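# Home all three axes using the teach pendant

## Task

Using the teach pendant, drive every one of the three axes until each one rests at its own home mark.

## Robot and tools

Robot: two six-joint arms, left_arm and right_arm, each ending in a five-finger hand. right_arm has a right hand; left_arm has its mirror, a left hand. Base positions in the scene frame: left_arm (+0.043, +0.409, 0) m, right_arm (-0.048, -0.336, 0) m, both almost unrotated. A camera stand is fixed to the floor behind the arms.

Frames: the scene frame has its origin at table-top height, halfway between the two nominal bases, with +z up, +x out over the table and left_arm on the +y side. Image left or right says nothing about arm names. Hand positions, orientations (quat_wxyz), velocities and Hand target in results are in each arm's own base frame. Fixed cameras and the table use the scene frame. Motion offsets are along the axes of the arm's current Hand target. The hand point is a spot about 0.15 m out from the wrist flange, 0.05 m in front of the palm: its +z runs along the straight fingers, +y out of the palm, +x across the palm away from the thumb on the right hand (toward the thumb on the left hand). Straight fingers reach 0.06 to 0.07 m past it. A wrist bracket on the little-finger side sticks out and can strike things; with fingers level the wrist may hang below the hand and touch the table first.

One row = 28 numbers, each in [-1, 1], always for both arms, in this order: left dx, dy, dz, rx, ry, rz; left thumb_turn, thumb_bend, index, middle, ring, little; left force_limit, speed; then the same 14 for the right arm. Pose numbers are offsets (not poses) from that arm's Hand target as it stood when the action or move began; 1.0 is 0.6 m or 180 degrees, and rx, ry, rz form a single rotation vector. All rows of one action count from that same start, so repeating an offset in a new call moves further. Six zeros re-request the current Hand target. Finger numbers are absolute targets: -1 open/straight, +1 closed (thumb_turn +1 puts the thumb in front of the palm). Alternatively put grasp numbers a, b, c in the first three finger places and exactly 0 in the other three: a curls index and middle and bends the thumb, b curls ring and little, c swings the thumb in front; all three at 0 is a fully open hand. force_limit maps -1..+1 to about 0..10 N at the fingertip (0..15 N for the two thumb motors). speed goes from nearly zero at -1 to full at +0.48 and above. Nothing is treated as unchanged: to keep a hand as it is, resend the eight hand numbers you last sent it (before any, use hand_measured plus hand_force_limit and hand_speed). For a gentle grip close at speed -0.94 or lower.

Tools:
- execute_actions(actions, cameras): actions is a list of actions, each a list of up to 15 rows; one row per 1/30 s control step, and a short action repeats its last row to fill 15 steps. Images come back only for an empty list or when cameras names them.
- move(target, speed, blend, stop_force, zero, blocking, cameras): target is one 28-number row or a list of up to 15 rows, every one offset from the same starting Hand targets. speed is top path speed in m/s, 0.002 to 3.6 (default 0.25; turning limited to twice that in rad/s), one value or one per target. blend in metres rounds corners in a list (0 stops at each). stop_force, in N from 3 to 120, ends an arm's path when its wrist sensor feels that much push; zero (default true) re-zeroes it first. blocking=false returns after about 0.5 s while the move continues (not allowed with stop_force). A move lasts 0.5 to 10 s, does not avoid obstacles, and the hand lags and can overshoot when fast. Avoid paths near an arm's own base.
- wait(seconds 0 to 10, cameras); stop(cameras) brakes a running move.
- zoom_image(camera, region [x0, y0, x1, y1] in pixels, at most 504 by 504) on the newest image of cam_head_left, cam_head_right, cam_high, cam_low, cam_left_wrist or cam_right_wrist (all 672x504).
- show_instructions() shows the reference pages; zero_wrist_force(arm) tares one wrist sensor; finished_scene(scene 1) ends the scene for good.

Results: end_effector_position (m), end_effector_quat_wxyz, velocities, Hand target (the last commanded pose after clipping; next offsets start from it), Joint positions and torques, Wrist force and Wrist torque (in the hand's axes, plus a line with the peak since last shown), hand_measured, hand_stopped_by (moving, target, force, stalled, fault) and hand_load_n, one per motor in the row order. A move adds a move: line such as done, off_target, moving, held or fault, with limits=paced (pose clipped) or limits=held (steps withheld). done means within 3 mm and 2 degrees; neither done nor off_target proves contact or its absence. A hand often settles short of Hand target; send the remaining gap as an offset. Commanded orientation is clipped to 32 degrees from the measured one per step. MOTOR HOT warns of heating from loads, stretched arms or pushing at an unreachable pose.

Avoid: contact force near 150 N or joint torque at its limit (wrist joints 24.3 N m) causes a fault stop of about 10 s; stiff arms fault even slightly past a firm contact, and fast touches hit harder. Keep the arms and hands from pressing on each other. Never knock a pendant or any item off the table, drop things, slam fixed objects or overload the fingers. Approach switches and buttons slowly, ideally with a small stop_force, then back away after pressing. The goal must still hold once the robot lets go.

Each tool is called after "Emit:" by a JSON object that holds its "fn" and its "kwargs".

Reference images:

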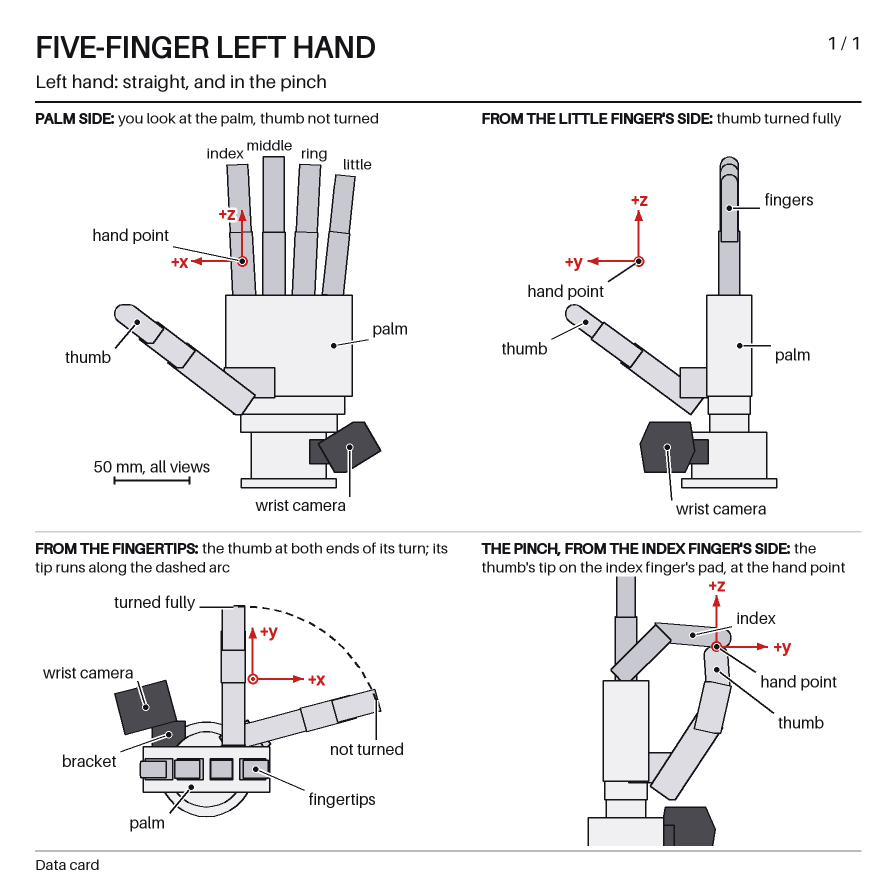

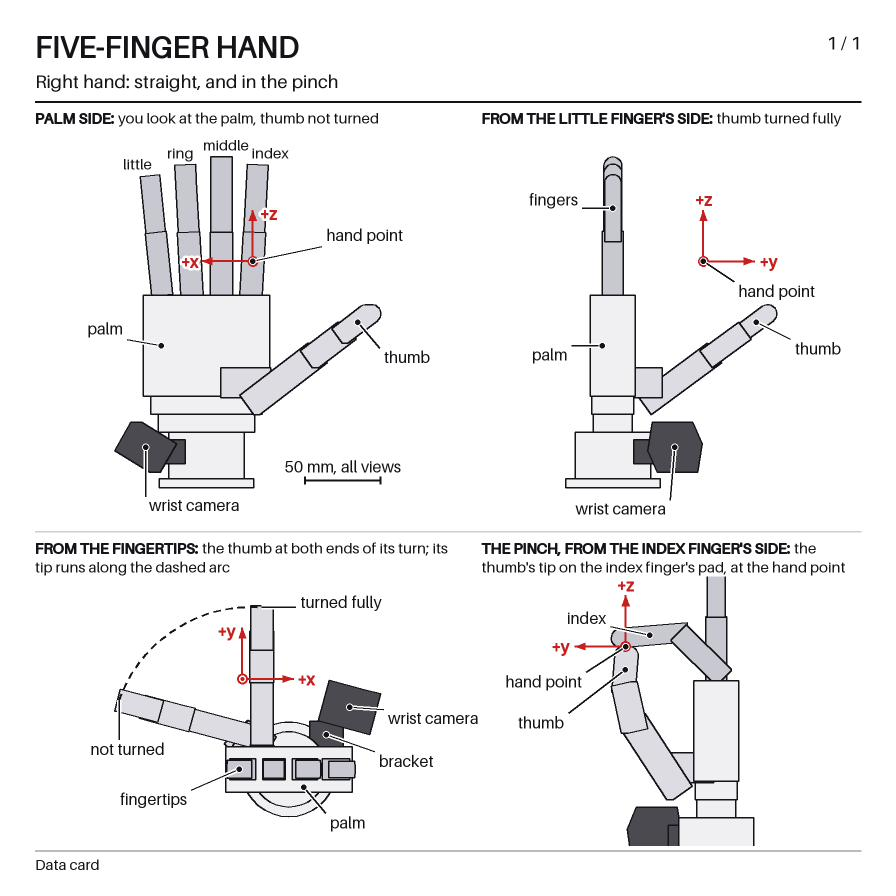

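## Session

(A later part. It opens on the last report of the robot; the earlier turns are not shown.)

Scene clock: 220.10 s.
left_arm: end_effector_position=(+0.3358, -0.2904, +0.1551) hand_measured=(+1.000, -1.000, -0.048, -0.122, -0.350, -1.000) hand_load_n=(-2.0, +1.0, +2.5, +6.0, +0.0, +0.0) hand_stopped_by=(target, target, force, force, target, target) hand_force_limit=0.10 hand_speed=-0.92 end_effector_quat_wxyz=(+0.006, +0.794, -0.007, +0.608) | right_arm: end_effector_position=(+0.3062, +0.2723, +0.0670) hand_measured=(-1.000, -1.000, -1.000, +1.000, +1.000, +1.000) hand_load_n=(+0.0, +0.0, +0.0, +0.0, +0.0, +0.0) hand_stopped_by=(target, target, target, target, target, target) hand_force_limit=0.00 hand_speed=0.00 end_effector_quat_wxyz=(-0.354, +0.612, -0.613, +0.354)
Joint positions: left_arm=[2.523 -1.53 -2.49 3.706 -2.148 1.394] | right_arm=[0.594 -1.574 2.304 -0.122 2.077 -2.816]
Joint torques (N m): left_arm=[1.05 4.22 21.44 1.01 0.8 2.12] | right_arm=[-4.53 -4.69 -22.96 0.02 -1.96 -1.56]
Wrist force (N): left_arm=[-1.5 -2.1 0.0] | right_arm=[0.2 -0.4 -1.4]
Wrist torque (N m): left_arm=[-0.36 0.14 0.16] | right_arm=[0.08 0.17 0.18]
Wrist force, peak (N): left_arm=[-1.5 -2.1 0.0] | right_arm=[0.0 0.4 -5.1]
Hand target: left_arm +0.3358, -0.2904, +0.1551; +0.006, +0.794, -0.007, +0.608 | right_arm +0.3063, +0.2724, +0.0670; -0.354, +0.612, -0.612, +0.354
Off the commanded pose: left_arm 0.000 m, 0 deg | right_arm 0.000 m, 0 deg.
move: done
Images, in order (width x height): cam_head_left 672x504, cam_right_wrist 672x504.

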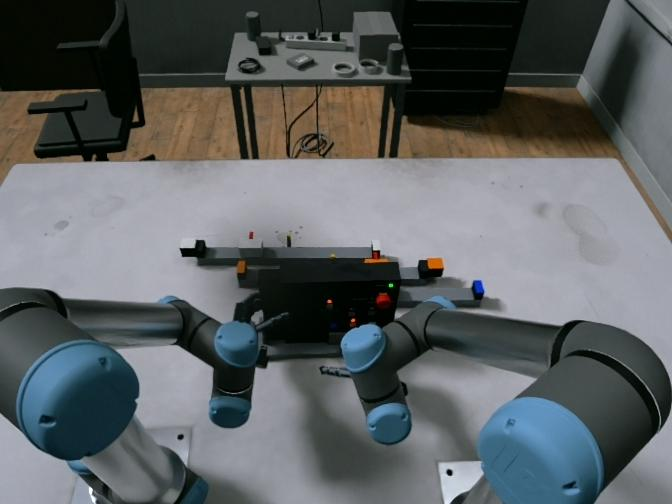

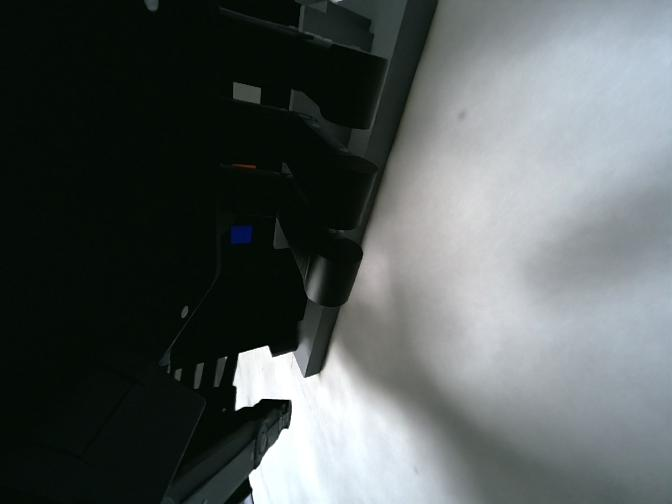

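Emit:
{"fn": "move", "kwargs": {"target": [[0,0,0,0,0,0,1,-1,0.12,0.12,-0.35,-1,0.1,-0.92,0,0.0083,-0.0144,0,0,0,-1,-1,-1,1,1,1,0,0],[0,0,0,0,0,0,1,-1,0.12,0.12,-0.35,-1,0.1,-0.92,0.0668,-0.053,-0.0499,0,0,0,-1,-1,-1,1,1,1,0,0],[0,0,0,0,0,0,1,-1,0.12,0.12,-0.35,-1,0.1,-0.92,0.0668,-0.0668,-0.0259,0,0,0,-1,-1,-1,1,1,1,0,0]], "speed": 0.08, "blend": [0.005,0.005,0]}}

Emit:
{"fn": "move", "kwargs": {"target": [0,0,0,0,0,0,1,-1,0.12,0.12,-0.35,-1,0.1,-0.92,0,-0.0083,0.0144,0,0,0,-1,-1,-1,1,1,1,0,0], "speed": 0.005, "stop_force": 3}}

Emit:
{"fn": "wait", "kwargs": {"seconds": 1, "cameras": ["cam_high"]}}

Emit:
{"fn": "move", "kwargs": {"target": [0,0,0,0,0,0,1,-1,0.12,0.12,-0.35,-1,0.1,-0.92,0,0.005,-0.0087,0,0,0,-1,-1,-1,1,1,1,0,0], "speed": 0.1, "cameras": ["cam_high","cam_head_left"]}}

Emit:
{"fn": "zoom_image", "kwargs": {"camera": "cam_high", "region": [170, 230, 350, 340]}}

Emit:
{"fn": "zoom_image", "kwargs": {"camera": "cam_head_left", "region": [310, 260, 420, 340]}}

Scene clock: 222.90 s.
left_arm: end_effector_position=(+0.3358, -0.2904, +0.1551) hand_measured=(+1.000, -1.000, -0.048, -0.122, -0.350, -1.000) hand_load_n=(-2.0, +1.5, +2.5, +6.0, +0.0, +0.0) hand_stopped_by=(target, target, force, force, target, target) hand_force_limit=0.10 hand_speed=-0.92 end_effector_quat_wxyz=(+0.006, +0.794, -0.007, +0.608) | right_arm: end_effector_position=(+0.3129, +0.2323, +0.1094) hand_measured=(-1.000, -1.000, -1.000, +1.000, +1.000, +1.000) hand_load_n=(+0.0, +0.0, +0.0, +0.0, +0.0, +0.0) hand_stopped_by=(target, target, target, target, target, target) hand_force_limit=0.00 hand_speed=0.00 end_effector_quat_wxyz=(-0.354, +0.612, -0.612, +0.354)
Joint positions: left_arm=[2.523 -1.53 -2.49 3.706 -2.148 1.394] | right_arm=[0.416 -1.766 2.326 0.002 1.928 -2.924]
Joint torques (N m): left_arm=[1.36 4.27 21.26 1.02 0.67 2.26] | right_arm=[3.91 -20.41 -10.49 1.49 1.98 1.86]
Wrist force (N): left_arm=[-1.2 -1.8 -0.2] | right_arm=[0.3 -0.4 -1.4]
Wrist torque (N m): left_arm=[-0.31 0.10 0.18] | right_arm=[0.06 0.17 0.20]
Wrist force, peak (N): left_arm=[-1.5 -2.1 -0.1] | right_arm=[0.6 -0.3 -2.5]
Hand target: left_arm +0.3358, -0.2904, +0.1551; +0.006, +0.794, -0.007, +0.608 | right_arm +0.3129, +0.2322, +0.1094; -0.354, +0.612, -0.612, +0.354
Off the commanded pose: left_arm 0.000 m, 0 deg | right_arm 0.000 m, 0 deg.
move: done

Scene clock: 225.10 s.
left_arm: end_effector_position=(+0.3358, -0.2904, +0.1551) hand_measured=(+1.000, -1.000, -0.048, -0.122, -0.350, -1.000) hand_load_n=(-2.0, +1.5, +2.5, +5.5, +0.0, +0.0) hand_stopped_by=(target, target, force, force, target, target) hand_force_limit=0.10 hand_speed=-0.92 end_effector_quat_wxyz=(+0.006, +0.794, -0.007, +0.608) | right_arm: end_effector_position=(+0.3189, +0.2322, +0.1094) hand_measured=(-1.000, -1.000, -1.000, +1.000, +1.000, +1.000) hand_load_n=(+0.0, +0.0, -1.5, +0.0, +0.0, +0.0) hand_stopped_by=(target, target, target, target, target, target) hand_force_limit=0.00 hand_speed=0.00 end_effector_quat_wxyz=(-0.354, +0.612, -0.612, +0.354)
Joint positions: left_arm=[2.523 -1.53 -2.49 3.706 -2.148 1.394] | right_arm=[0.403 -1.756 2.318 -0.003 1.918 -2.931]
Joint torques (N m): left_arm=[0.9 3.58 21.12 1.11 0.8 2.01] | right_arm=[6.37 -19.98 -9.97 1 2.26 1.86]
Wrist force (N): left_arm=[-1.2 -1.8 0.0] | right_arm=[0.4 0.8 -4.3]
Wrist torque (N m): left_arm=[-0.32 0.09 0.18] | right_arm=[0.22 0.22 0.33]
Wrist force, peak (N): left_arm=[-1.5 -2.0 -0.2] | right_arm=[0.7 0.8 -8.5]
Hand target: left_arm +0.3358, -0.2904, +0.1551; +0.006, +0.794, -0.007, +0.608 | right_arm +0.3189, +0.2322, +0.1094; -0.354, +0.612, -0.612, +0.354 (not the last commanded pose)
Off the commanded pose: left_arm 0.000 m, 0 deg | right_arm 0.004 m, 0 deg.
move: contact (right_arm)

Scene clock: 226.10 s.
left_arm: end_effector_position=(+0.3358, -0.2904, +0.1551) hand_measured=(+1.000, -1.000, -0.048, -0.122, -0.350, -1.000) hand_load_n=(-2.0, +1.0, +2.5, +5.5, +0.0, +0.0) hand_stopped_by=(target, target, force, force, target, target) hand_force_limit=0.10 hand_speed=-0.92 end_effector_quat_wxyz=(+0.006, +0.794, -0.007, +0.608) | right_arm: end_effector_position=(+0.3189, +0.2322, +0.1094) hand_measured=(-1.000, -1.000, -1.000, +1.000, +1.000, +1.000) hand_load_n=(-0.5, +0.0, -1.5, +0.0, +0.0, +0.0) hand_stopped_by=(target, target, target, target, target, target) hand_force_limit=0.00 hand_speed=0.00 end_effector_quat_wxyz=(-0.354, +0.612, -0.612, +0.354)
Joint positions: left_arm=[2.523 -1.53 -2.49 3.706 -2.148 1.394] | right_arm=[0.403 -1.756 2.318 -0.003 1.918 -2.931]
Joint torques (N m): left_arm=[1.6 4.12 21.6 1 0.93 2.26] | right_arm=[6.46 -19.9 -9.45 0.83 2.17 1.94]
Wrist force (N): left_arm=[-1.1 -1.9 -0.3] | right_arm=[0.4 0.7 -4.4]
Wrist torque (N m): left_arm=[-0.32 0.09 0.18] | right_arm=[0.21 0.22 0.33]
Wrist force, peak (N): left_arm=[-1.4 -2.0 0.1] | right_arm=[0.6 0.6 -4.7]
Hand target: left_arm +0.3358, -0.2904, +0.1551; +0.006, +0.794, -0.007, +0.608 | right_arm +0.3189, +0.2322, +0.1094; -0.354, +0.612, -0.612, +0.354 (not the last commanded pose)
Off the commanded pose: left_arm 0.000 m, 0 deg | right_arm 0.004 m, 0 deg.
wait: 1.00 s; at rest by 0.17 s
Images, in order (width x height): cam_high 672x504.

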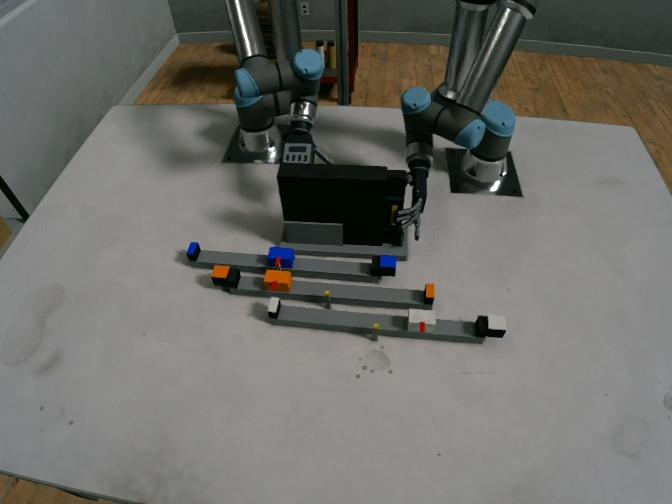

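Scene clock: 226.80 s.
left_arm: end_effector_position=(+0.3358, -0.2904, +0.1551) hand_measured=(+1.000, -1.000, -0.048, -0.122, -0.350, -1.000) hand_load_n=(-2.0, +1.0, +2.5, +5.5, +0.0, +0.0) hand_stopped_by=(target, target, force, force, target, target) hand_force_limit=0.10 hand_speed=-0.92 end_effector_quat_wxyz=(+0.006, +0.794, -0.007, +0.608) | right_arm: end_effector_position=(+0.3128, +0.2322, +0.1094) hand_measured=(-1.000, -1.000, -1.000, +1.000, +1.000, +1.000) hand_load_n=(-0.5, +0.0, +0.0, +0.0, +0.0, +0.0) hand_stopped_by=(target, target, target, target, target, target) hand_force_limit=0.00 hand_speed=0.00 end_effector_quat_wxyz=(-0.354, +0.612, -0.612, +0.354)
Joint positions: left_arm=[2.523 -1.53 -2.49 3.706 -2.148 1.394] | right_arm=[0.416 -1.766 2.326 0.002 1.928 -2.924]
Joint torques (N m): left_arm=[0.77 3.87 21.29 1.03 0.82 2.11] | right_arm=[-3.67 -6.66 -18.14 0.43 -0.05 0.66]
Wrist force (N): left_arm=[-1.4 -1.9 -0.1] | right_arm=[0.3 -0.7 -1.6]
Wrist torque (N m): left_arm=[-0.33 0.11 0.18] | right_arm=[0.03 0.17 0.19]
Wrist force, peak (N): left_arm=[-1.4 -2.0 -0.2] | right_arm=[0.5 1.0 -4.6]
Hand target: left_arm +0.3358, -0.2904, +0.1551; +0.006, +0.794, -0.007, +0.608 | right_arm +0.3129, +0.2322, +0.1094; -0.354, +0.612, -0.612, +0.354
Off the commanded pose: left_arm 0.000 m, 0 deg | right_arm 0.000 m, 0 deg.
move: done
Images, in order (width x height): cam_head_left 672x504, cam_high 672x504.

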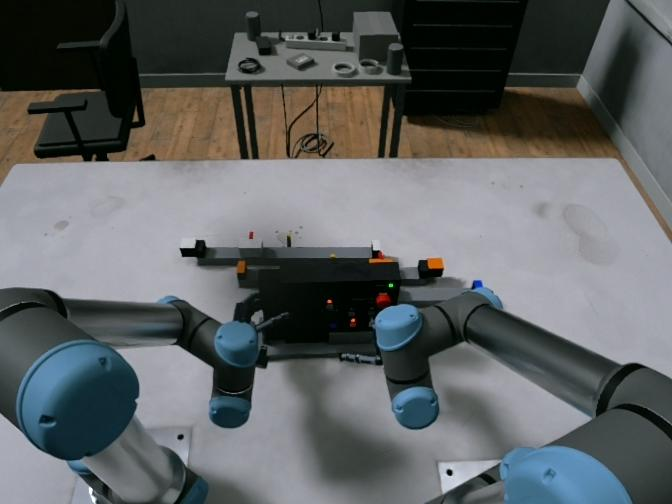

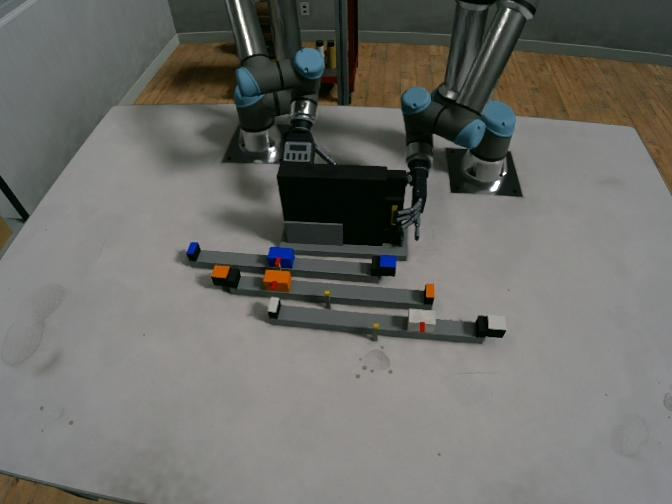

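Scaled by 2.800.

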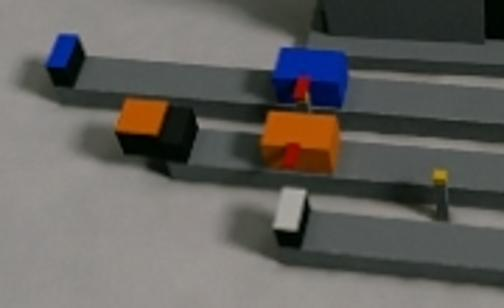

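Scaled by 4.582.

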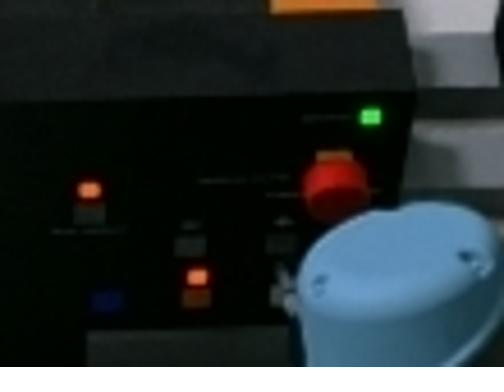

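Emit:
{"fn": "move", "kwargs": {"target": [[0,0,0,0,0,0,1,-1,0.12,0.12,-0.35,-1,0.1,-0.92,0,0.0067,-0.0115,0,0,0,-1,-1,-1,1,1,1,0,0],[0,0,0,0,0,0,1,-1,0.12,0.12,-0.35,-1,0.1,-0.92,-0.0767,0.0067,-0.0115,0,0,0,-1,-1,-1,1,1,1,0,0],[0,0,0,0,0,0,1,-1,0.12,0.12,-0.35,-1,0.1,-0.92,-0.0767,0.0033,-0.0058,0,0,0,-1,-1,-1,1,1,1,0,0]], "speed": 0.08, "blend": [0.004,0.004,0]}}

Emit:
{"fn": "move", "kwargs": {"target": [0,0,0,0,0,0,1,-1,0.12,0.12,-0.35,-1,0.1,-0.92,0,-0.0117,0.0202,0,0,0,-1,-1,-1,1,1,1,0,0], "speed": 0.005, "stop_force": 3, "cameras": ["cam_high"]}}

Emit:
{"fn": "wait", "kwargs": {"seconds": 8, "cameras": ["cam_high"]}}

Emit:
{"fn": "move", "kwargs": {"target": [0,0,0,0,0,0,1,-1,0.12,0.12,-0.35,-1,0.1,-0.92,0,0.005,-0.0087,0,0,0,-1,-1,-1,1,1,1,0,0], "speed": 0.1, "cameras": ["cam_high","cam_head_left"]}}

Emit:
{"fn": "zoom_image", "kwargs": {"camera": "cam_high", "region": [170, 230, 350, 340]}}

Emit:
{"fn": "zoom_image", "kwargs": {"camera": "cam_head_left", "region": [310, 260, 420, 340]}}

Scene clock: 229.60 s.
left_arm: end_effector_position=(+0.3358, -0.2904, +0.1551) hand_measured=(+1.000, -1.000, -0.048, -0.122, -0.350, -1.000) hand_load_n=(-2.0, +1.5, +2.5, +6.0, +0.0, +0.0) hand_stopped_by=(target, target, force, force, target, target) hand_force_limit=0.10 hand_speed=-0.92 end_effector_quat_wxyz=(+0.006, +0.794, -0.007, +0.608) | right_arm: end_effector_position=(+0.3089, +0.2783, +0.1095) hand_measured=(-1.000, -1.000, -1.000, +1.000, +1.000, +1.000) hand_load_n=(-0.5, +0.0, +0.0, +0.0, +0.0, +0.0) hand_stopped_by=(target, target, target, target, target, target) hand_force_limit=0.00 hand_speed=0.00 end_effector_quat_wxyz=(-0.354, +0.612, -0.612, +0.354)
Joint positions: left_arm=[2.523 -1.53 -2.49 3.706 -2.148 1.394] | right_arm=[0.608 -1.634 2.225 0.021 2.088 -2.807]
Joint torques (N m): left_arm=[1.17 4.04 20.66 1.07 0.69 2.08] | right_arm=[7.14 -19.16 -12.51 0.1 2.61 1.79]
Wrist force (N): left_arm=[-1.2 -1.9 -0.3] | right_arm=[0.4 -0.3 -1.5]
Wrist torque (N m): left_arm=[-0.34 0.11 0.18] | right_arm=[0.08 0.14 0.34]
Wrist force, peak (N): left_arm=[-1.5 -2.1 -0.2] | right_arm=[0.7 -0.1 -2.1]
Hand target: left_arm +0.3358, -0.2904, +0.1551; +0.006, +0.794, -0.007, +0.608 | right_arm +0.3089, +0.2783, +0.1095; -0.354, +0.612, -0.612, +0.354
Off the commanded pose: left_arm 0.000 m, 0 deg | right_arm 0.000 m, 0 deg.
move: done; blend cut to 0.002 m at target 2

Scene clock: 232.50 s.
left_arm: end_effector_position=(+0.3358, -0.2904, +0.1551) hand_measured=(+1.000, -1.000, -0.048, -0.122, -0.350, -1.000) hand_load_n=(-2.0, +1.5, +2.5, +6.0, +0.0, +0.0) hand_stopped_by=(target, target, force, force, target, target) hand_force_limit=0.10 hand_speed=-0.92 end_effector_quat_wxyz=(+0.006, +0.794, -0.007, +0.608) | right_arm: end_effector_position=(+0.3182, +0.2783, +0.1095) hand_measured=(-1.000, -1.000, -1.000, +1.000, +1.000, +1.000) hand_load_n=(-0.5, +0.0, -1.0, +0.0, +0.0, +0.0) hand_stopped_by=(target, target, target, target, target, target) hand_force_limit=0.00 hand_speed=0.00 end_effector_quat_wxyz=(-0.354, +0.612, -0.612, +0.354)
Joint positions: left_arm=[2.523 -1.53 -2.49 3.706 -2.148 1.394] | right_arm=[0.586 -1.624 2.214 0.015 2.071 -2.82]
Joint torques (N m): left_arm=[1.07 4.13 21.69 0.95 0.79 2.22] | right_arm=[5.98 -25.25 -8.15 1.34 2.75 1.91]
Wrist force (N): left_arm=[-1.1 -1.8 -0.1] | right_arm=[0.2 0.1 -4.9]
Wrist torque (N m): left_arm=[-0.35 0.10 0.18] | right_arm=[0.22 0.18 0.28]
Wrist force, peak (N): left_arm=[-1.5 -2.1 -0.3] | right_arm=[-0.1 0.7 -8.9]
Hand target: left_arm +0.3358, -0.2904, +0.1551; +0.006, +0.794, -0.007, +0.608 | right_arm +0.3182, +0.2783, +0.1095; -0.354, +0.612, -0.612, +0.354 (not the last commanded pose)
Off the commanded pose: left_arm 0.000 m, 0 deg | right_arm 0.005 m, 0 deg.
move: contact (right_arm)
Images, in order (width x height): cam_high 672x504.

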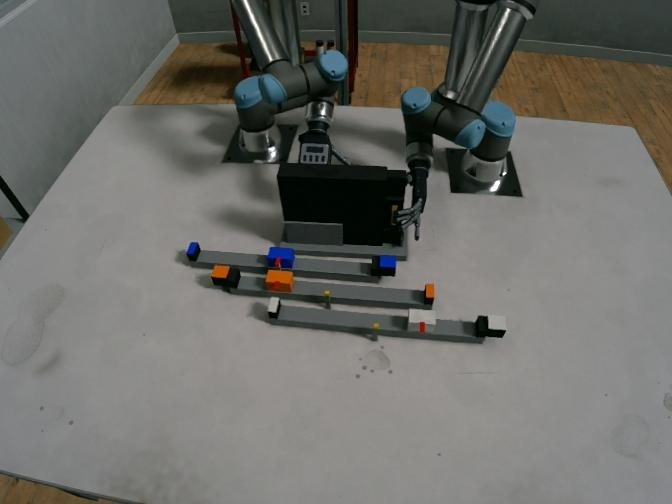

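Scene clock: 240.50 s.
left_arm: end_effector_position=(+0.3358, -0.2904, +0.1551) hand_measured=(+1.000, -1.000, -0.048, -0.122, -0.350, -1.000) hand_load_n=(-2.0, +1.0, +2.5, +6.0, +0.0, +0.5) hand_stopped_by=(target, target, force, force, target, target) hand_force_limit=0.10 hand_speed=-0.92 end_effector_quat_wxyz=(+0.006, +0.794, -0.007, +0.608) | right_arm: end_effector_position=(+0.3182, +0.2783, +0.1095) hand_measured=(-1.000, -1.000, -1.000, +1.000, +1.000, +1.000) hand_load_n=(-0.5, +0.0, -1.0, +0.0, +0.0, +0.0) hand_stopped_by=(target, target, target, target, target, target) hand_force_limit=0.00 hand_speed=0.00 end_effector_quat_wxyz=(-0.354, +0.612, -0.612, +0.354)
Joint positions: left_arm=[2.523 -1.53 -2.49 3.706 -2.148 1.394] | right_arm=[0.586 -1.624 2.214 0.015 2.071 -2.82]
Joint torques (N m): left_arm=[-0.16 4.01 21.07 0.7 0.54 2.09] | right_arm=[6.35 -25.4 -9.29 1.21 2.26 2.13]
Wrist force (N): left_arm=[-1.1 -1.7 -0.2] | right_arm=[0.5 0.2 -5.0]
Wrist torque (N m): left_arm=[-0.31 0.10 0.18] | right_arm=[0.23 0.15 0.30]
Wrist force, peak (N): left_arm=[-1.6 -2.1 0.0] | right_arm=[0.3 0.0 -5.6]
Hand target: left_arm +0.3358, -0.2904, +0.1551; +0.006, +0.794, -0.007, +0.608 | right_arm +0.3182, +0.2783, +0.1095; -0.354, +0.612, -0.612, +0.354 (not the last commanded pose)
Off the commanded pose: left_arm 0.000 m, 0 deg | right_arm 0.005 m, 0 deg.
wait: 8.00 s; at rest by 0.17 s
Images, in order (width x height): cam_high 672x504.

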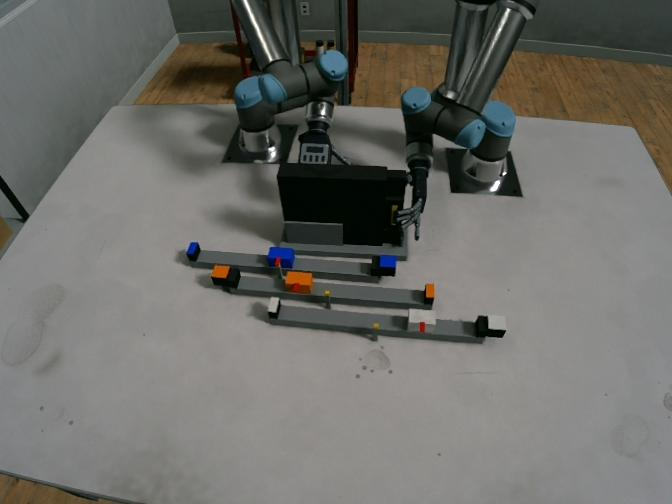

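Scene clock: 241.20 s.
left_arm: end_effector_position=(+0.3358, -0.2904, +0.1551) hand_measured=(+1.000, -1.000, -0.048, -0.122, -0.350, -1.000) hand_load_n=(-2.0, +1.5, +2.5, +6.0, +0.0, +0.0) hand_stopped_by=(target, target, force, force, target, target) hand_force_limit=0.10 hand_speed=-0.92 end_effector_quat_wxyz=(+0.006, +0.794, -0.007, +0.608) | right_arm: end_effector_position=(+0.3121, +0.2782, +0.1095) hand_measured=(-1.000, -1.000, -1.000, +1.000, +1.000, +1.000) hand_load_n=(-0.5, +0.0, +0.0, +0.0, +0.0, +0.0) hand_stopped_by=(target, target, target, target, target, target) hand_force_limit=0.00 hand_speed=0.00 end_effector_quat_wxyz=(-0.354, +0.612, -0.612, +0.354)
Joint positions: left_arm=[2.523 -1.53 -2.49 3.706 -2.148 1.394] | right_arm=[0.6 -1.631 2.221 0.019 2.082 -2.811]
Joint torques (N m): left_arm=[0.74 3.77 21.16 0.8 0.57 2.06] | right_arm=[-4.15 -14.92 -14.62 0.66 -0.01 0.25]
Wrist force (N): left_arm=[-1.5 -1.9 -0.3] | right_arm=[0.5 -0.4 -1.7]
Wrist torque (N m): left_arm=[-0.32 0.11 0.17] | right_arm=[0.09 0.12 0.20]
Wrist force, peak (N): left_arm=[-1.4 -2.1 -0.2] | right_arm=[0.3 0.2 -5.1]
Hand target: left_arm +0.3358, -0.2904, +0.1551; +0.006, +0.794, -0.007, +0.608 | right_arm +0.3122, +0.2783, +0.1095; -0.354, +0.612, -0.612, +0.354
Off the commanded pose: left_arm 0.000 m, 0 deg | right_arm 0.000 m, 0 deg.
move: done
Images, in order (width x height): cam_head_left 672x504, cam_high 672x504.

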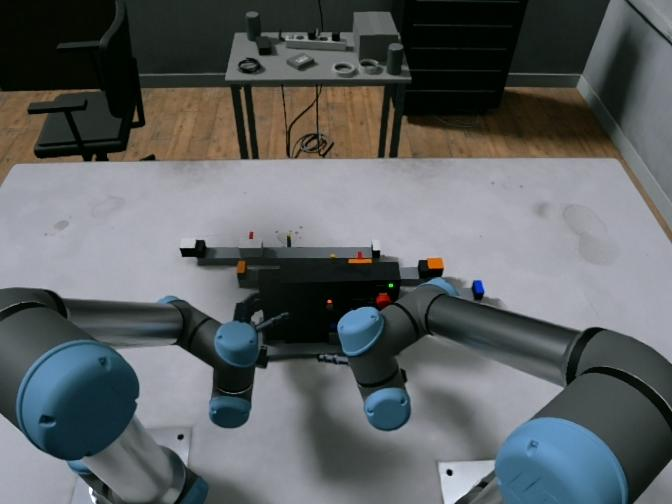

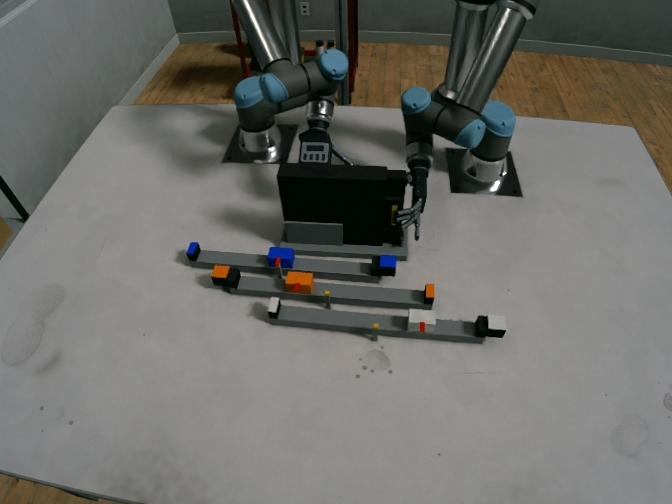

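Scaled by 2.800.

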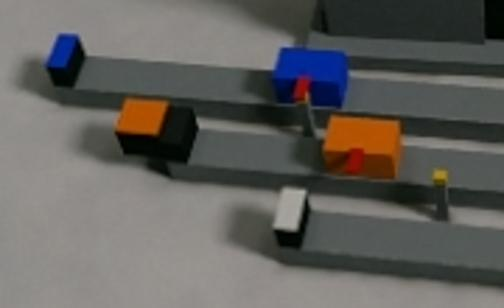

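Scaled by 4.582.

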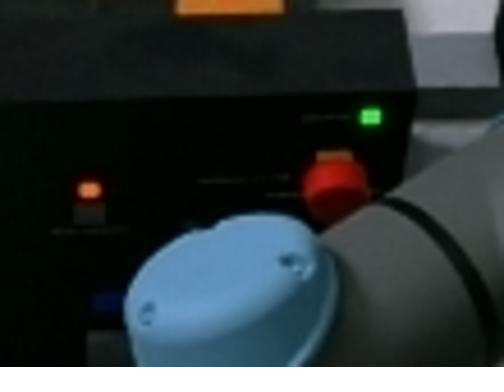

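Emit:
{"fn": "move", "kwargs": {"target": [0,0,0,0,0,0,1,-1,0.12,0.12,-0.35,-1,0.1,-0.92,0,-0.0083,0.0144,0,0,0,-1,-1,-1,1,1,1,0,0], "speed": 0.005, "stop_force": 3}}

Emit:
{"fn": "wait", "kwargs": {"seconds": 9.6, "cameras": ["cam_high"]}}

Emit:
{"fn": "move", "kwargs": {"target": [0,0,0,0,0,0,1,-1,0.12,0.12,-0.35,-1,0.1,-0.92,0,0.005,-0.0087,0,0,0,-1,-1,-1,1,1,1,0,0], "speed": 0.1, "cameras": ["cam_high","cam_head_left"]}}

Emit:
{"fn": "zoom_image", "kwargs": {"camera": "cam_high", "region": [170, 230, 350, 340]}}

Emit:
{"fn": "zoom_image", "kwargs": {"camera": "cam_high", "region": [295, 265, 355, 315]}}

Scene clock: 244.53 s.
left_arm: end_effector_position=(+0.3358, -0.2904, +0.1551) hand_measured=(+1.000, -1.000, -0.048, -0.122, -0.350, -1.000) hand_load_n=(-2.0, +1.0, +2.5, +6.0, +0.0, +0.0) hand_stopped_by=(target, target, force, force, target, target) hand_force_limit=0.10 hand_speed=-0.92 end_effector_quat_wxyz=(+0.006, +0.794, -0.007, +0.608) | right_arm: end_effector_position=(+0.3182, +0.2783, +0.1095) hand_measured=(-1.000, -1.000, -1.000, +1.000, +1.000, +1.000) hand_load_n=(-0.5, +0.0, -1.0, +0.0, +0.0, +0.0) hand_stopped_by=(target, target, target, target, target, target) hand_force_limit=0.00 hand_speed=0.00 end_effector_quat_wxyz=(-0.354, +0.612, -0.612, +0.354)
Joint positions: left_arm=[2.523 -1.53 -2.49 3.706 -2.148 1.394] | right_arm=[0.586 -1.624 2.214 0.015 2.071 -2.821]
Joint torques (N m): left_arm=[0.41 4.56 20.57 0.82 0.6 2.07] | right_arm=[5.86 -25.6 -8.95 1.32 2.68 2.11]
Wrist force (N): left_arm=[-1.4 -2.1 -0.3] | right_arm=[0.2 0.5 -5.2]
Wrist torque (N m): left_arm=[-0.35 0.11 0.18] | right_arm=[0.30 0.18 0.29]
Wrist force, peak (N): left_arm=[-1.4 -2.2 -0.2] | right_arm=[0.2 0.5 -9.4]
Hand target: left_arm +0.3358, -0.2904, +0.1551; +0.006, +0.794, -0.007, +0.608 | right_arm +0.3182, +0.2783, +0.1095; -0.354, +0.612, -0.612, +0.354 (not the last commanded pose)
Off the commanded pose: left_arm 0.000 m, 0 deg | right_arm 0.004 m, 0 deg.
move: contact (right_arm)

Scene clock: 254.13 s.
left_arm: end_effector_position=(+0.3358, -0.2904, +0.1551) hand_measured=(+1.000, -1.000, -0.048, -0.122, -0.350, -1.000) hand_load_n=(-2.0, +1.0, +2.5, +5.5, +0.0, +0.0) hand_stopped_by=(target, target, force, force, target, target) hand_force_limit=0.10 hand_speed=-0.92 end_effector_quat_wxyz=(+0.006, +0.794, -0.007, +0.608) | right_arm: end_effector_position=(+0.3182, +0.2783, +0.1095) hand_measured=(-1.000, -1.000, -1.000, +1.000, +1.000, +1.000) hand_load_n=(-0.5, +0.0, -1.0, +0.0, +0.0, +0.0) hand_stopped_by=(target, target, target, target, target, target) hand_force_limit=0.00 hand_speed=0.00 end_effector_quat_wxyz=(-0.354, +0.612, -0.612, +0.354)
Joint positions: left_arm=[2.523 -1.53 -2.49 3.706 -2.148 1.394] | right_arm=[0.586 -1.624 2.214 0.015 2.071 -2.821]
Joint torques (N m): left_arm=[0.87 4.04 21.19 0.79 0.4 1.99] | right_arm=[5.91 -24.2 -9.17 1.11 2.29 1.7]
Wrist force (N): left_arm=[-1.4 -1.8 -0.3] | right_arm=[0.2 0.5 -5.3]
Wrist torque (N m): left_arm=[-0.31 0.12 0.17] | right_arm=[0.29 0.19 0.30]
Wrist force, peak (N): left_arm=[-1.6 -2.0 -0.3] | right_arm=[0.4 0.4 -5.9]
Hand target: left_arm +0.3358, -0.2904, +0.1551; +0.006, +0.794, -0.007, +0.608 | right_arm +0.3182, +0.2783, +0.1095; -0.354, +0.612, -0.612, +0.354 (not the last commanded pose)
Off the commanded pose: left_arm 0.000 m, 0 deg | right_arm 0.004 m, 0 deg.
wait: 9.60 s; at rest by 0.17 s
Images, in order (width x height): cam_high 672x504.

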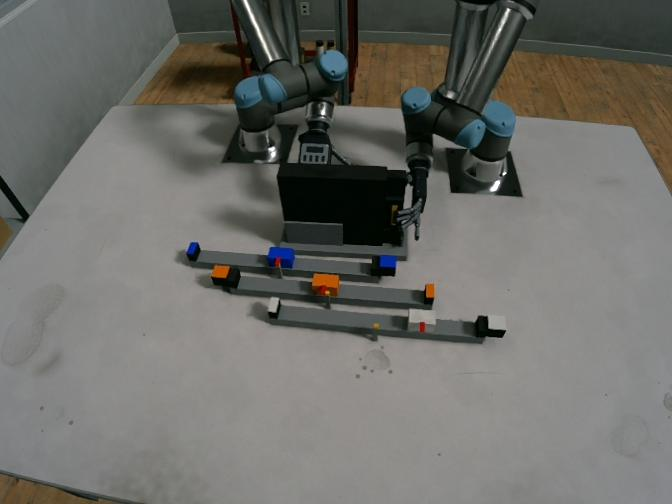

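Scene clock: 254.83 s.
left_arm: end_effector_position=(+0.3358, -0.2904, +0.1551) hand_measured=(+1.000, -1.000, -0.048, -0.122, -0.350, -1.000) hand_load_n=(-2.0, +1.0, +2.5, +6.0, +0.0, +0.0) hand_stopped_by=(target, target, force, force, target, target) hand_force_limit=0.10 hand_speed=-0.92 end_effector_quat_wxyz=(+0.006, +0.794, -0.007, +0.608) | right_arm: end_effector_position=(+0.3121, +0.2782, +0.1095) hand_measured=(-1.000, -1.000, -1.000, +1.000, +1.000, +1.000) hand_load_n=(+0.0, +0.0, +0.0, +0.0, +0.0, +0.0) hand_stopped_by=(target, target, target, target, target, target) hand_force_limit=0.00 hand_speed=0.00 end_effector_quat_wxyz=(-0.354, +0.612, -0.612, +0.354)
Joint positions: left_arm=[2.523 -1.53 -2.49 3.706 -2.148 1.394] | right_arm=[0.6 -1.631 2.221 0.019 2.082 -2.811]
Joint torques (N m): left_arm=[0.27 3.92 20.72 0.62 0.56 2.07] | right_arm=[-4.57 -16.4 -15.61 0.75 0.08 0.2]
Wrist force (N): left_arm=[-1.3 -1.8 -0.3] | right_arm=[-0.1 -0.3 -1.6]
Wrist torque (N m): left_arm=[-0.32 0.12 0.17] | right_arm=[0.10 0.21 0.16]
Wrist force, peak (N): left_arm=[-1.5 -2.0 -0.2] | right_arm=[0.1 0.3 -5.3]
Hand target: left_arm +0.3358, -0.2904, +0.1551; +0.006, +0.794, -0.007, +0.608 | right_arm +0.3122, +0.2783, +0.1095; -0.354, +0.612, -0.612, +0.354
Off the commanded pose: left_arm 0.000 m, 0 deg | right_arm 0.000 m, 0 deg.
move: done
Images, in order (width x height): cam_head_left 672x504, cam_high 672x504.

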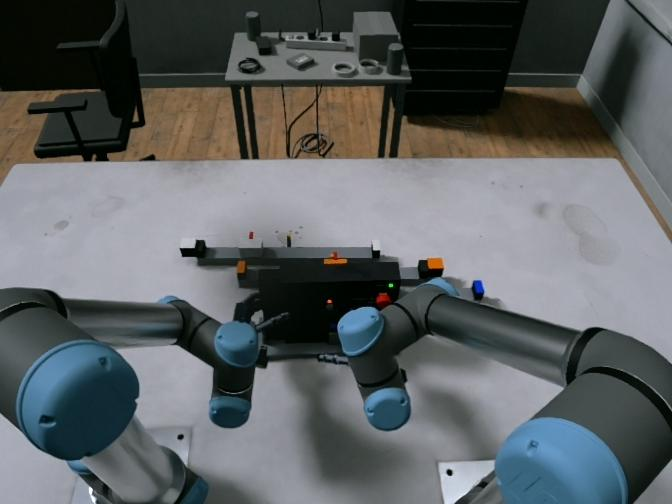

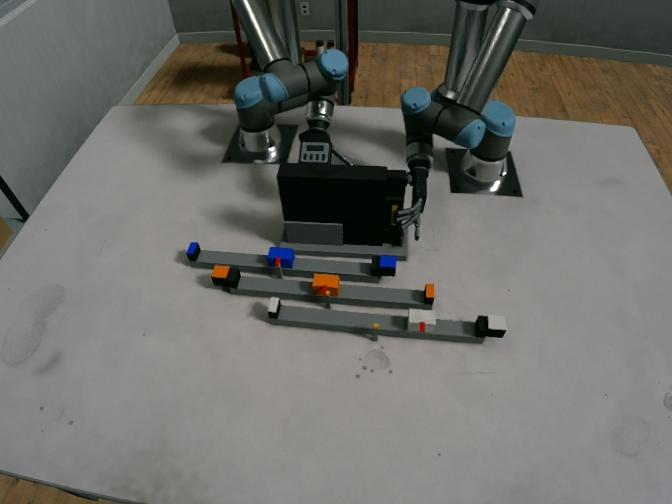

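Scaled by 2.800.

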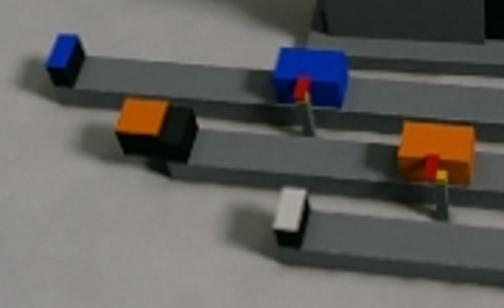

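Scaled by 8.400.

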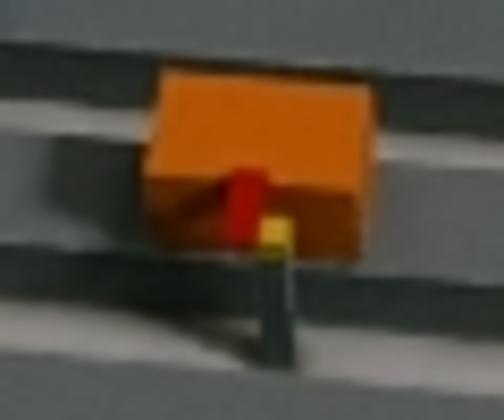

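Emit:
{"fn": "move", "kwargs": {"target": [0,0,0,0,0,0,1,-1,0.12,0.12,-0.35,-1,0.1,-0.92,0,-0.0083,0.0144,0,0,0,-1,-1,-1,1,1,1,0,0], "speed": 0.005, "stop_force": 3}}

Emit:
{"fn": "wait", "kwargs": {"seconds": 0.15}}

Emit:
{"fn": "move", "kwargs": {"target": [0,0,0,0,0,0,1,-1,0.12,0.12,-0.35,-1,0.1,-0.92,0,0.005,-0.0087,0,0,0,-1,-1,-1,1,1,1,0,0], "speed": 0.1, "cameras": ["cam_high","cam_low"]}}

Emit:
{"fn": "zoom_image", "kwargs": {"camera": "cam_high", "region": [295, 265, 355, 315]}}

Emit:
{"fn": "zoom_image", "kwargs": {"camera": "cam_low", "region": [180, 220, 250, 280]}}

Scene clock: 258.10 s.
left_arm: end_effector_position=(+0.3358, -0.2904, +0.1551) hand_measured=(+1.000, -1.000, -0.048, -0.122, -0.350, -1.000) hand_load_n=(-2.0, +1.5, +2.5, +5.5, +0.0, +0.0) hand_stopped_by=(target, target, force, force, target, target) hand_force_limit=0.10 hand_speed=-0.92 end_effector_quat_wxyz=(+0.006, +0.794, -0.007, +0.608) | right_arm: end_effector_position=(+0.3182, +0.2783, +0.1095) hand_measured=(-1.000, -1.000, -1.000, +1.000, +1.000, +1.000) hand_load_n=(-0.5, +0.0, -1.0, +0.0, +0.0, +0.0) hand_stopped_by=(target, target, target, target, target, target) hand_force_limit=0.00 hand_speed=0.00 end_effector_quat_wxyz=(-0.354, +0.612, -0.612, +0.354)
Joint positions: left_arm=[2.523 -1.53 -2.49 3.706 -2.148 1.394] | right_arm=[0.586 -1.624 2.214 0.015 2.071 -2.82]
Joint torques (N m): left_arm=[0.4 3.77 21.07 0.64 0.51 1.91] | right_arm=[5.81 -24.22 -7.3 1.02 2.4 2]
Wrist force (N): left_arm=[-1.5 -1.9 -0.2] | right_arm=[0.2 0.2 -4.7]
Wrist torque (N m): left_arm=[-0.34 0.13 0.16] | right_arm=[0.22 0.18 0.27]
Wrist force, peak (N): left_arm=[-1.5 -2.0 -0.1] | right_arm=[0.1 0.4 -8.7]
Hand target: left_arm +0.3358, -0.2904, +0.1551; +0.006, +0.794, -0.007, +0.608 | right_arm +0.3182, +0.2783, +0.1095; -0.354, +0.612, -0.612, +0.354 (not the last commanded pose)
Off the commanded pose: left_arm 0.000 m, 0 deg | right_arm 0.004 m, 0 deg.
move: contact (right_arm)

Scene clock: 258.27 s.
left_arm: end_effector_position=(+0.3358, -0.2904, +0.1551) hand_measured=(+1.000, -1.000, -0.048, -0.122, -0.350, -1.000) hand_load_n=(-2.0, +1.0, +2.5, +6.0, +0.0, +0.0) hand_stopped_by=(target, target, force, force, target, target) hand_force_limit=0.10 hand_speed=-0.92 end_effector_quat_wxyz=(+0.006, +0.794, -0.007, +0.608) | right_arm: end_effector_position=(+0.3182, +0.2783, +0.1095) hand_measured=(-1.000, -1.000, -1.000, +1.000, +1.000, +1.000) hand_load_n=(-0.5, -0.5, -0.5, +0.0, +0.0, +0.0) hand_stopped_by=(target, target, target, target, target, target) hand_force_limit=0.00 hand_speed=0.00 end_effector_quat_wxyz=(-0.354, +0.612, -0.612, +0.354)
Joint positions: left_arm=[2.523 -1.53 -2.49 3.706 -2.148 1.394] | right_arm=[0.586 -1.624 2.214 0.015 2.071 -2.82]
Joint torques (N m): left_arm=[-0.22 4.04 20.93 0.69 0.45 2.04] | right_arm=[5.95 -25.08 -8.81 1.24 2.33 2.14]
Wrist force (N): left_arm=[-1.5 -1.7 -0.3] | right_arm=[0.3 0.2 -4.8]
Wrist torque (N m): left_arm=[-0.31 0.12 0.17] | right_arm=[0.22 0.16 0.29]
Wrist force, peak (N): left_arm=[-1.5 -1.9 -0.1] | right_arm=[0.3 0.3 -5.1]
Hand target: left_arm +0.3358, -0.2904, +0.1551; +0.006, +0.794, -0.007, +0.608 | right_arm +0.3182, +0.2783, +0.1095; -0.354, +0.612, -0.612, +0.354 (not the last commanded pose)
Off the commanded pose: left_arm 0.000 m, 0 deg | right_arm 0.004 m, 0 deg.
wait: 0.17 s; no rest

Scene clock: 258.97 s.
left_arm: end_effector_position=(+0.3358, -0.2904, +0.1551) hand_measured=(+1.000, -1.000, -0.048, -0.122, -0.350, -1.000) hand_load_n=(-2.0, +1.5, +2.0, +6.0, +0.0, +0.0) hand_stopped_by=(target, target, force, force, target, target) hand_force_limit=0.10 hand_speed=-0.92 end_effector_quat_wxyz=(+0.006, +0.794, -0.007, +0.608) | right_arm: end_effector_position=(+0.3121, +0.2782, +0.1095) hand_measured=(-1.000, -1.000, -1.000, +1.000, +1.000, +1.000) hand_load_n=(+0.0, +0.0, +0.0, +0.0, +0.0, +0.0) hand_stopped_by=(target, target, target, target, target, target) hand_force_limit=0.00 hand_speed=0.00 end_effector_quat_wxyz=(-0.354, +0.612, -0.612, +0.354)
Joint positions: left_arm=[2.523 -1.53 -2.49 3.706 -2.148 1.394] | right_arm=[0.6 -1.631 2.221 0.019 2.082 -2.811]
Joint torques (N m): left_arm=[0.25 3.25 21.4 0.75 0.39 2.05] | right_arm=[-5 -14.22 -16.44 0.52 0.11 0.27]
Wrist force (N): left_arm=[-1.3 -1.7 -0.5] | right_arm=[0.2 -0.5 -1.8]
Wrist torque (N m): left_arm=[-0.31 0.12 0.16] | right_arm=[0.08 0.17 0.18]
Wrist force, peak (N): left_arm=[-1.5 -2.0 -0.3] | right_arm=[0.0 0.0 -5.0]
Hand target: left_arm +0.3358, -0.2904, +0.1551; +0.006, +0.794, -0.007, +0.608 | right_arm +0.3122, +0.2783, +0.1095; -0.354, +0.612, -0.612, +0.354
Off the commanded pose: left_arm 0.000 m, 0 deg | right_arm 0.000 m, 0 deg.
move: done
Images, in order (width x height): cam_high 672x504, cam_low 672x504.

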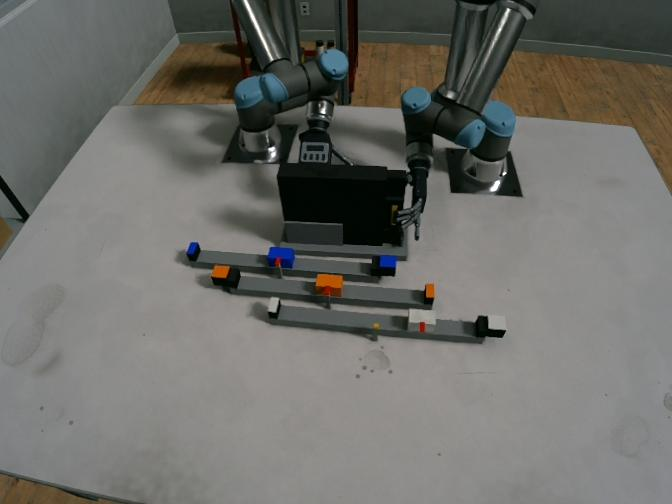

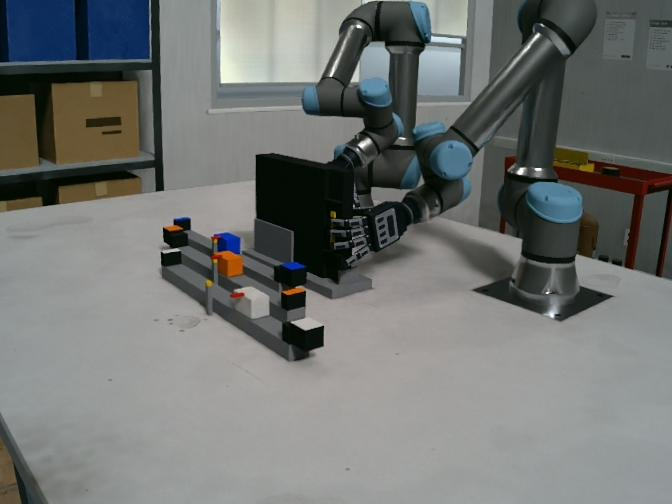

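Scaled by 8.400.

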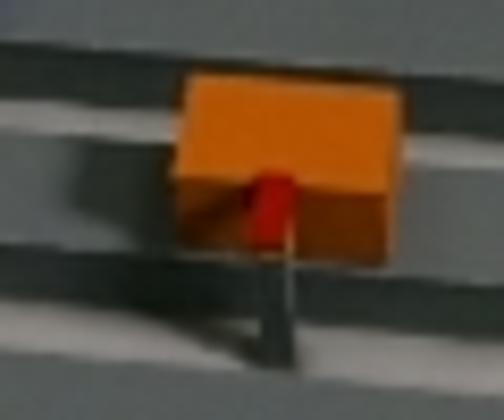

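Scaled by 7.200.

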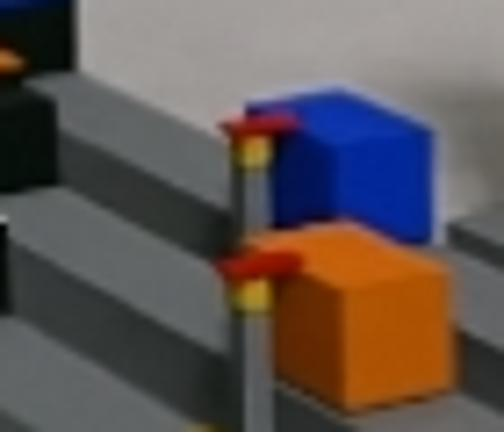

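Emit:
{"fn": "execute_actions", "kwargs": {"actions": [[[0,0,0,0,0,0,1,-1,0.12,0.12,-0.35,-1,0.1,-0.92,0,-0.00064,0.0011,0,0,0,-1,-1,-1,1,1,1,0,0],[0,0,0,0,0,0,1,-1,0.12,0.12,-0.35,-1,0.1,-0.92,0,-0.00127,0.0022,0,0,0,-1,-1,-1,1,1,1,0,0],[0,0,0,0,0,0,1,-1,0.12,0.12,-0.35,-1,0.1,-0.92,0,-0.00191,0.0033,0,0,0,-1,-1,-1,1,1,1,0,0],[0,0,0,0,0,0,1,-1,0.12,0.12,-0.35,-1,0.1,-0.92,0,-0.00254,0.0044,0,0,0,-1,-1,-1,1,1,1,0,0],[0,0,0,0,0,0,1,-1,0.12,0.12,-0.35,-1,0.1,-0.92,0,-0.00318,0.0055,0,0,0,-1,-1,-1,1,1,1,0,0],[0,0,0,0,0,0,1,-1,0.12,0.12,-0.35,-1,0.1,-0.92,0,-0.00381,0.0066,0,0,0,-1,-1,-1,1,1,1,0,0],[0,0,0,0,0,0,1,-1,0.12,0.12,-0.35,-1,0.1,-0.92,0,-0.00445,0.0077,0,0,0,-1,-1,-1,1,1,1,0,0],[0,0,0,0,0,0,1,-1,0.12,0.12,-0.35,-1,0.1,-0.92,0,-0.00508,0.0088,0,0,0,-1,-1,-1,1,1,1,0,0]],[[0,0,0,0,0,0,1,-1,0.12,0.12,-0.35,-1,0.1,-0.92,0,0.0017,-0.0029,0,0,0,-1,-1,-1,1,1,1,0,0],[0,0,0,0,0,0,1,-1,0.12,0.12,-0.35,-1,0.1,-0.92,0,0.0034,-0.0059,0,0,0,-1,-1,-1,1,1,1,0,0],[0,0,0,0,0,0,1,-1,0.12,0.12,-0.35,-1,0.1,-0.92,0,0.00508,-0.0088,0,0,0,-1,-1,-1,1,1,1,0,0]]], "cameras": ["cam_high","cam_low"]}}

Emit:
{"fn": "zoom_image", "kwargs": {"camera": "cam_high", "region": [295, 265, 355, 315]}}

Scene clock: 262.43 s.
left_arm: end_effector_position=(+0.3358, -0.2904, +0.1551) hand_measured=(+1.000, -1.000, -0.048, -0.122, -0.350, -1.000) hand_load_n=(-2.0, +1.0, +2.5, +6.0, +0.0, +0.0) hand_stopped_by=(target, target, force, force, target, target) hand_force_limit=0.10 hand_speed=-0.92 end_effector_quat_wxyz=(+0.006, +0.794, -0.007, +0.608) | right_arm: end_effector_position=(+0.3122, +0.2783, +0.1095) hand_measured=(-1.000, -1.000, -1.000, +1.000, +1.000, +1.000) hand_load_n=(-0.5, +0.0, +0.0, +0.0, +0.0, +0.0) hand_stopped_by=(target, target, target, target, target, target) hand_force_limit=0.00 hand_speed=0.00 end_effector_quat_wxyz=(-0.354, +0.612, -0.612, +0.354)
Joint positions: left_arm=[2.523 -1.53 -2.49 3.706 -2.148 1.394] | right_arm=[0.6 -1.631 2.221 0.019 2.082 -2.811]
Joint torques (N m): left_arm=[0.18 4.37 21.51 0.6 0.41 1.88] | right_arm=[-0.43 -3.55 -24.83 -0.83 -1.76 -1.81]
Wrist force (N): left_arm=[-1.1 -1.8 -0.2] | right_arm=[0.1 -0.4 -1.4]
Wrist torque (N m): left_arm=[-0.32 0.10 0.18] | right_arm=[0.06 0.18 0.32]
Wrist force, peak (N): left_arm=[-1.6 -2.0 -0.2] | right_arm=[0.7 1.2 -10.7]
Hand target: left_arm +0.3358, -0.2904, +0.1551; +0.006, +0.794, -0.007, +0.608 | right_arm +0.3122, +0.2783, +0.1095; -0.354, +0.612, -0.612, +0.354
Off the commanded pose: left_arm 0.000 m, 0 deg | right_arm 0.000 m, 0 deg.
Step readings (end_effector_position of left_arm | right_arm):
0: (+0.3358, -0.2904, +0.1551) | (+0.3122, +0.2783, +0.1095)
1: (+0.3358, -0.2904, +0.1551) | (+0.3122, +0.2783, +0.1095)
2: (+0.3358, -0.2904, +0.1551) | (+0.3124, +0.2783, +0.1095)
4: (+0.3358, -0.2904, +0.1551) | (+0.3136, +0.2783, +0.1095)
8: (+0.3358, -0.2904, +0.1551) | (+0.3169, +0.2783, +0.1095)
15: (+0.3358, -0.2904, +0.1551) | (+0.3184, +0.2783, +0.1095)
16: (+0.3358, -0.2904, +0.1551) | (+0.3183, +0.2783, +0.1095)
17: (+0.3358, -0.2904, +0.1551) | (+0.3179, +0.2783, +0.1095)
19: (+0.3358, -0.2904, +0.1551) | (+0.3145, +0.2783, +0.1095)
23: (+0.3358, -0.2904, +0.1551) | (+0.3116, +0.2782, +0.1095)
30: (+0.3358, -0.2904, +0.1551) | (+0.3122, +0.2782, +0.1095)
Images, in order (width x height): cam_high 672x504, cam_low 672x504.

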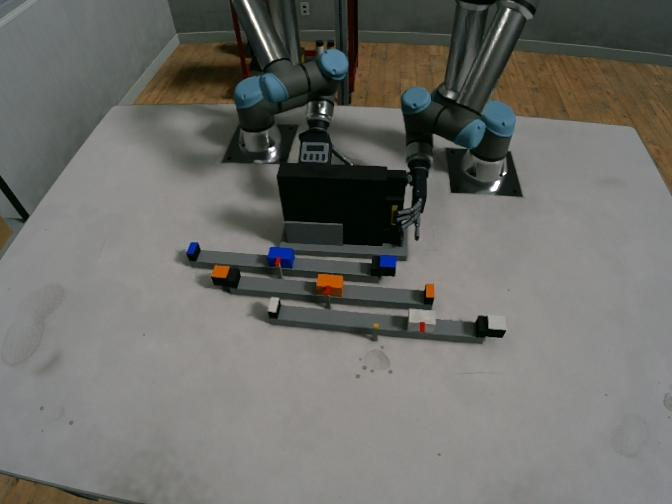

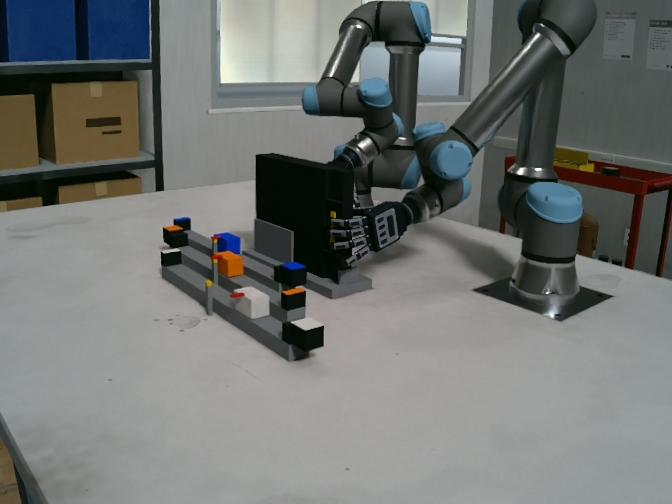

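Scaled by 8.400.

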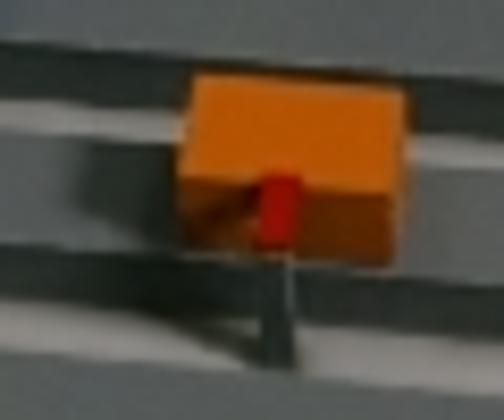

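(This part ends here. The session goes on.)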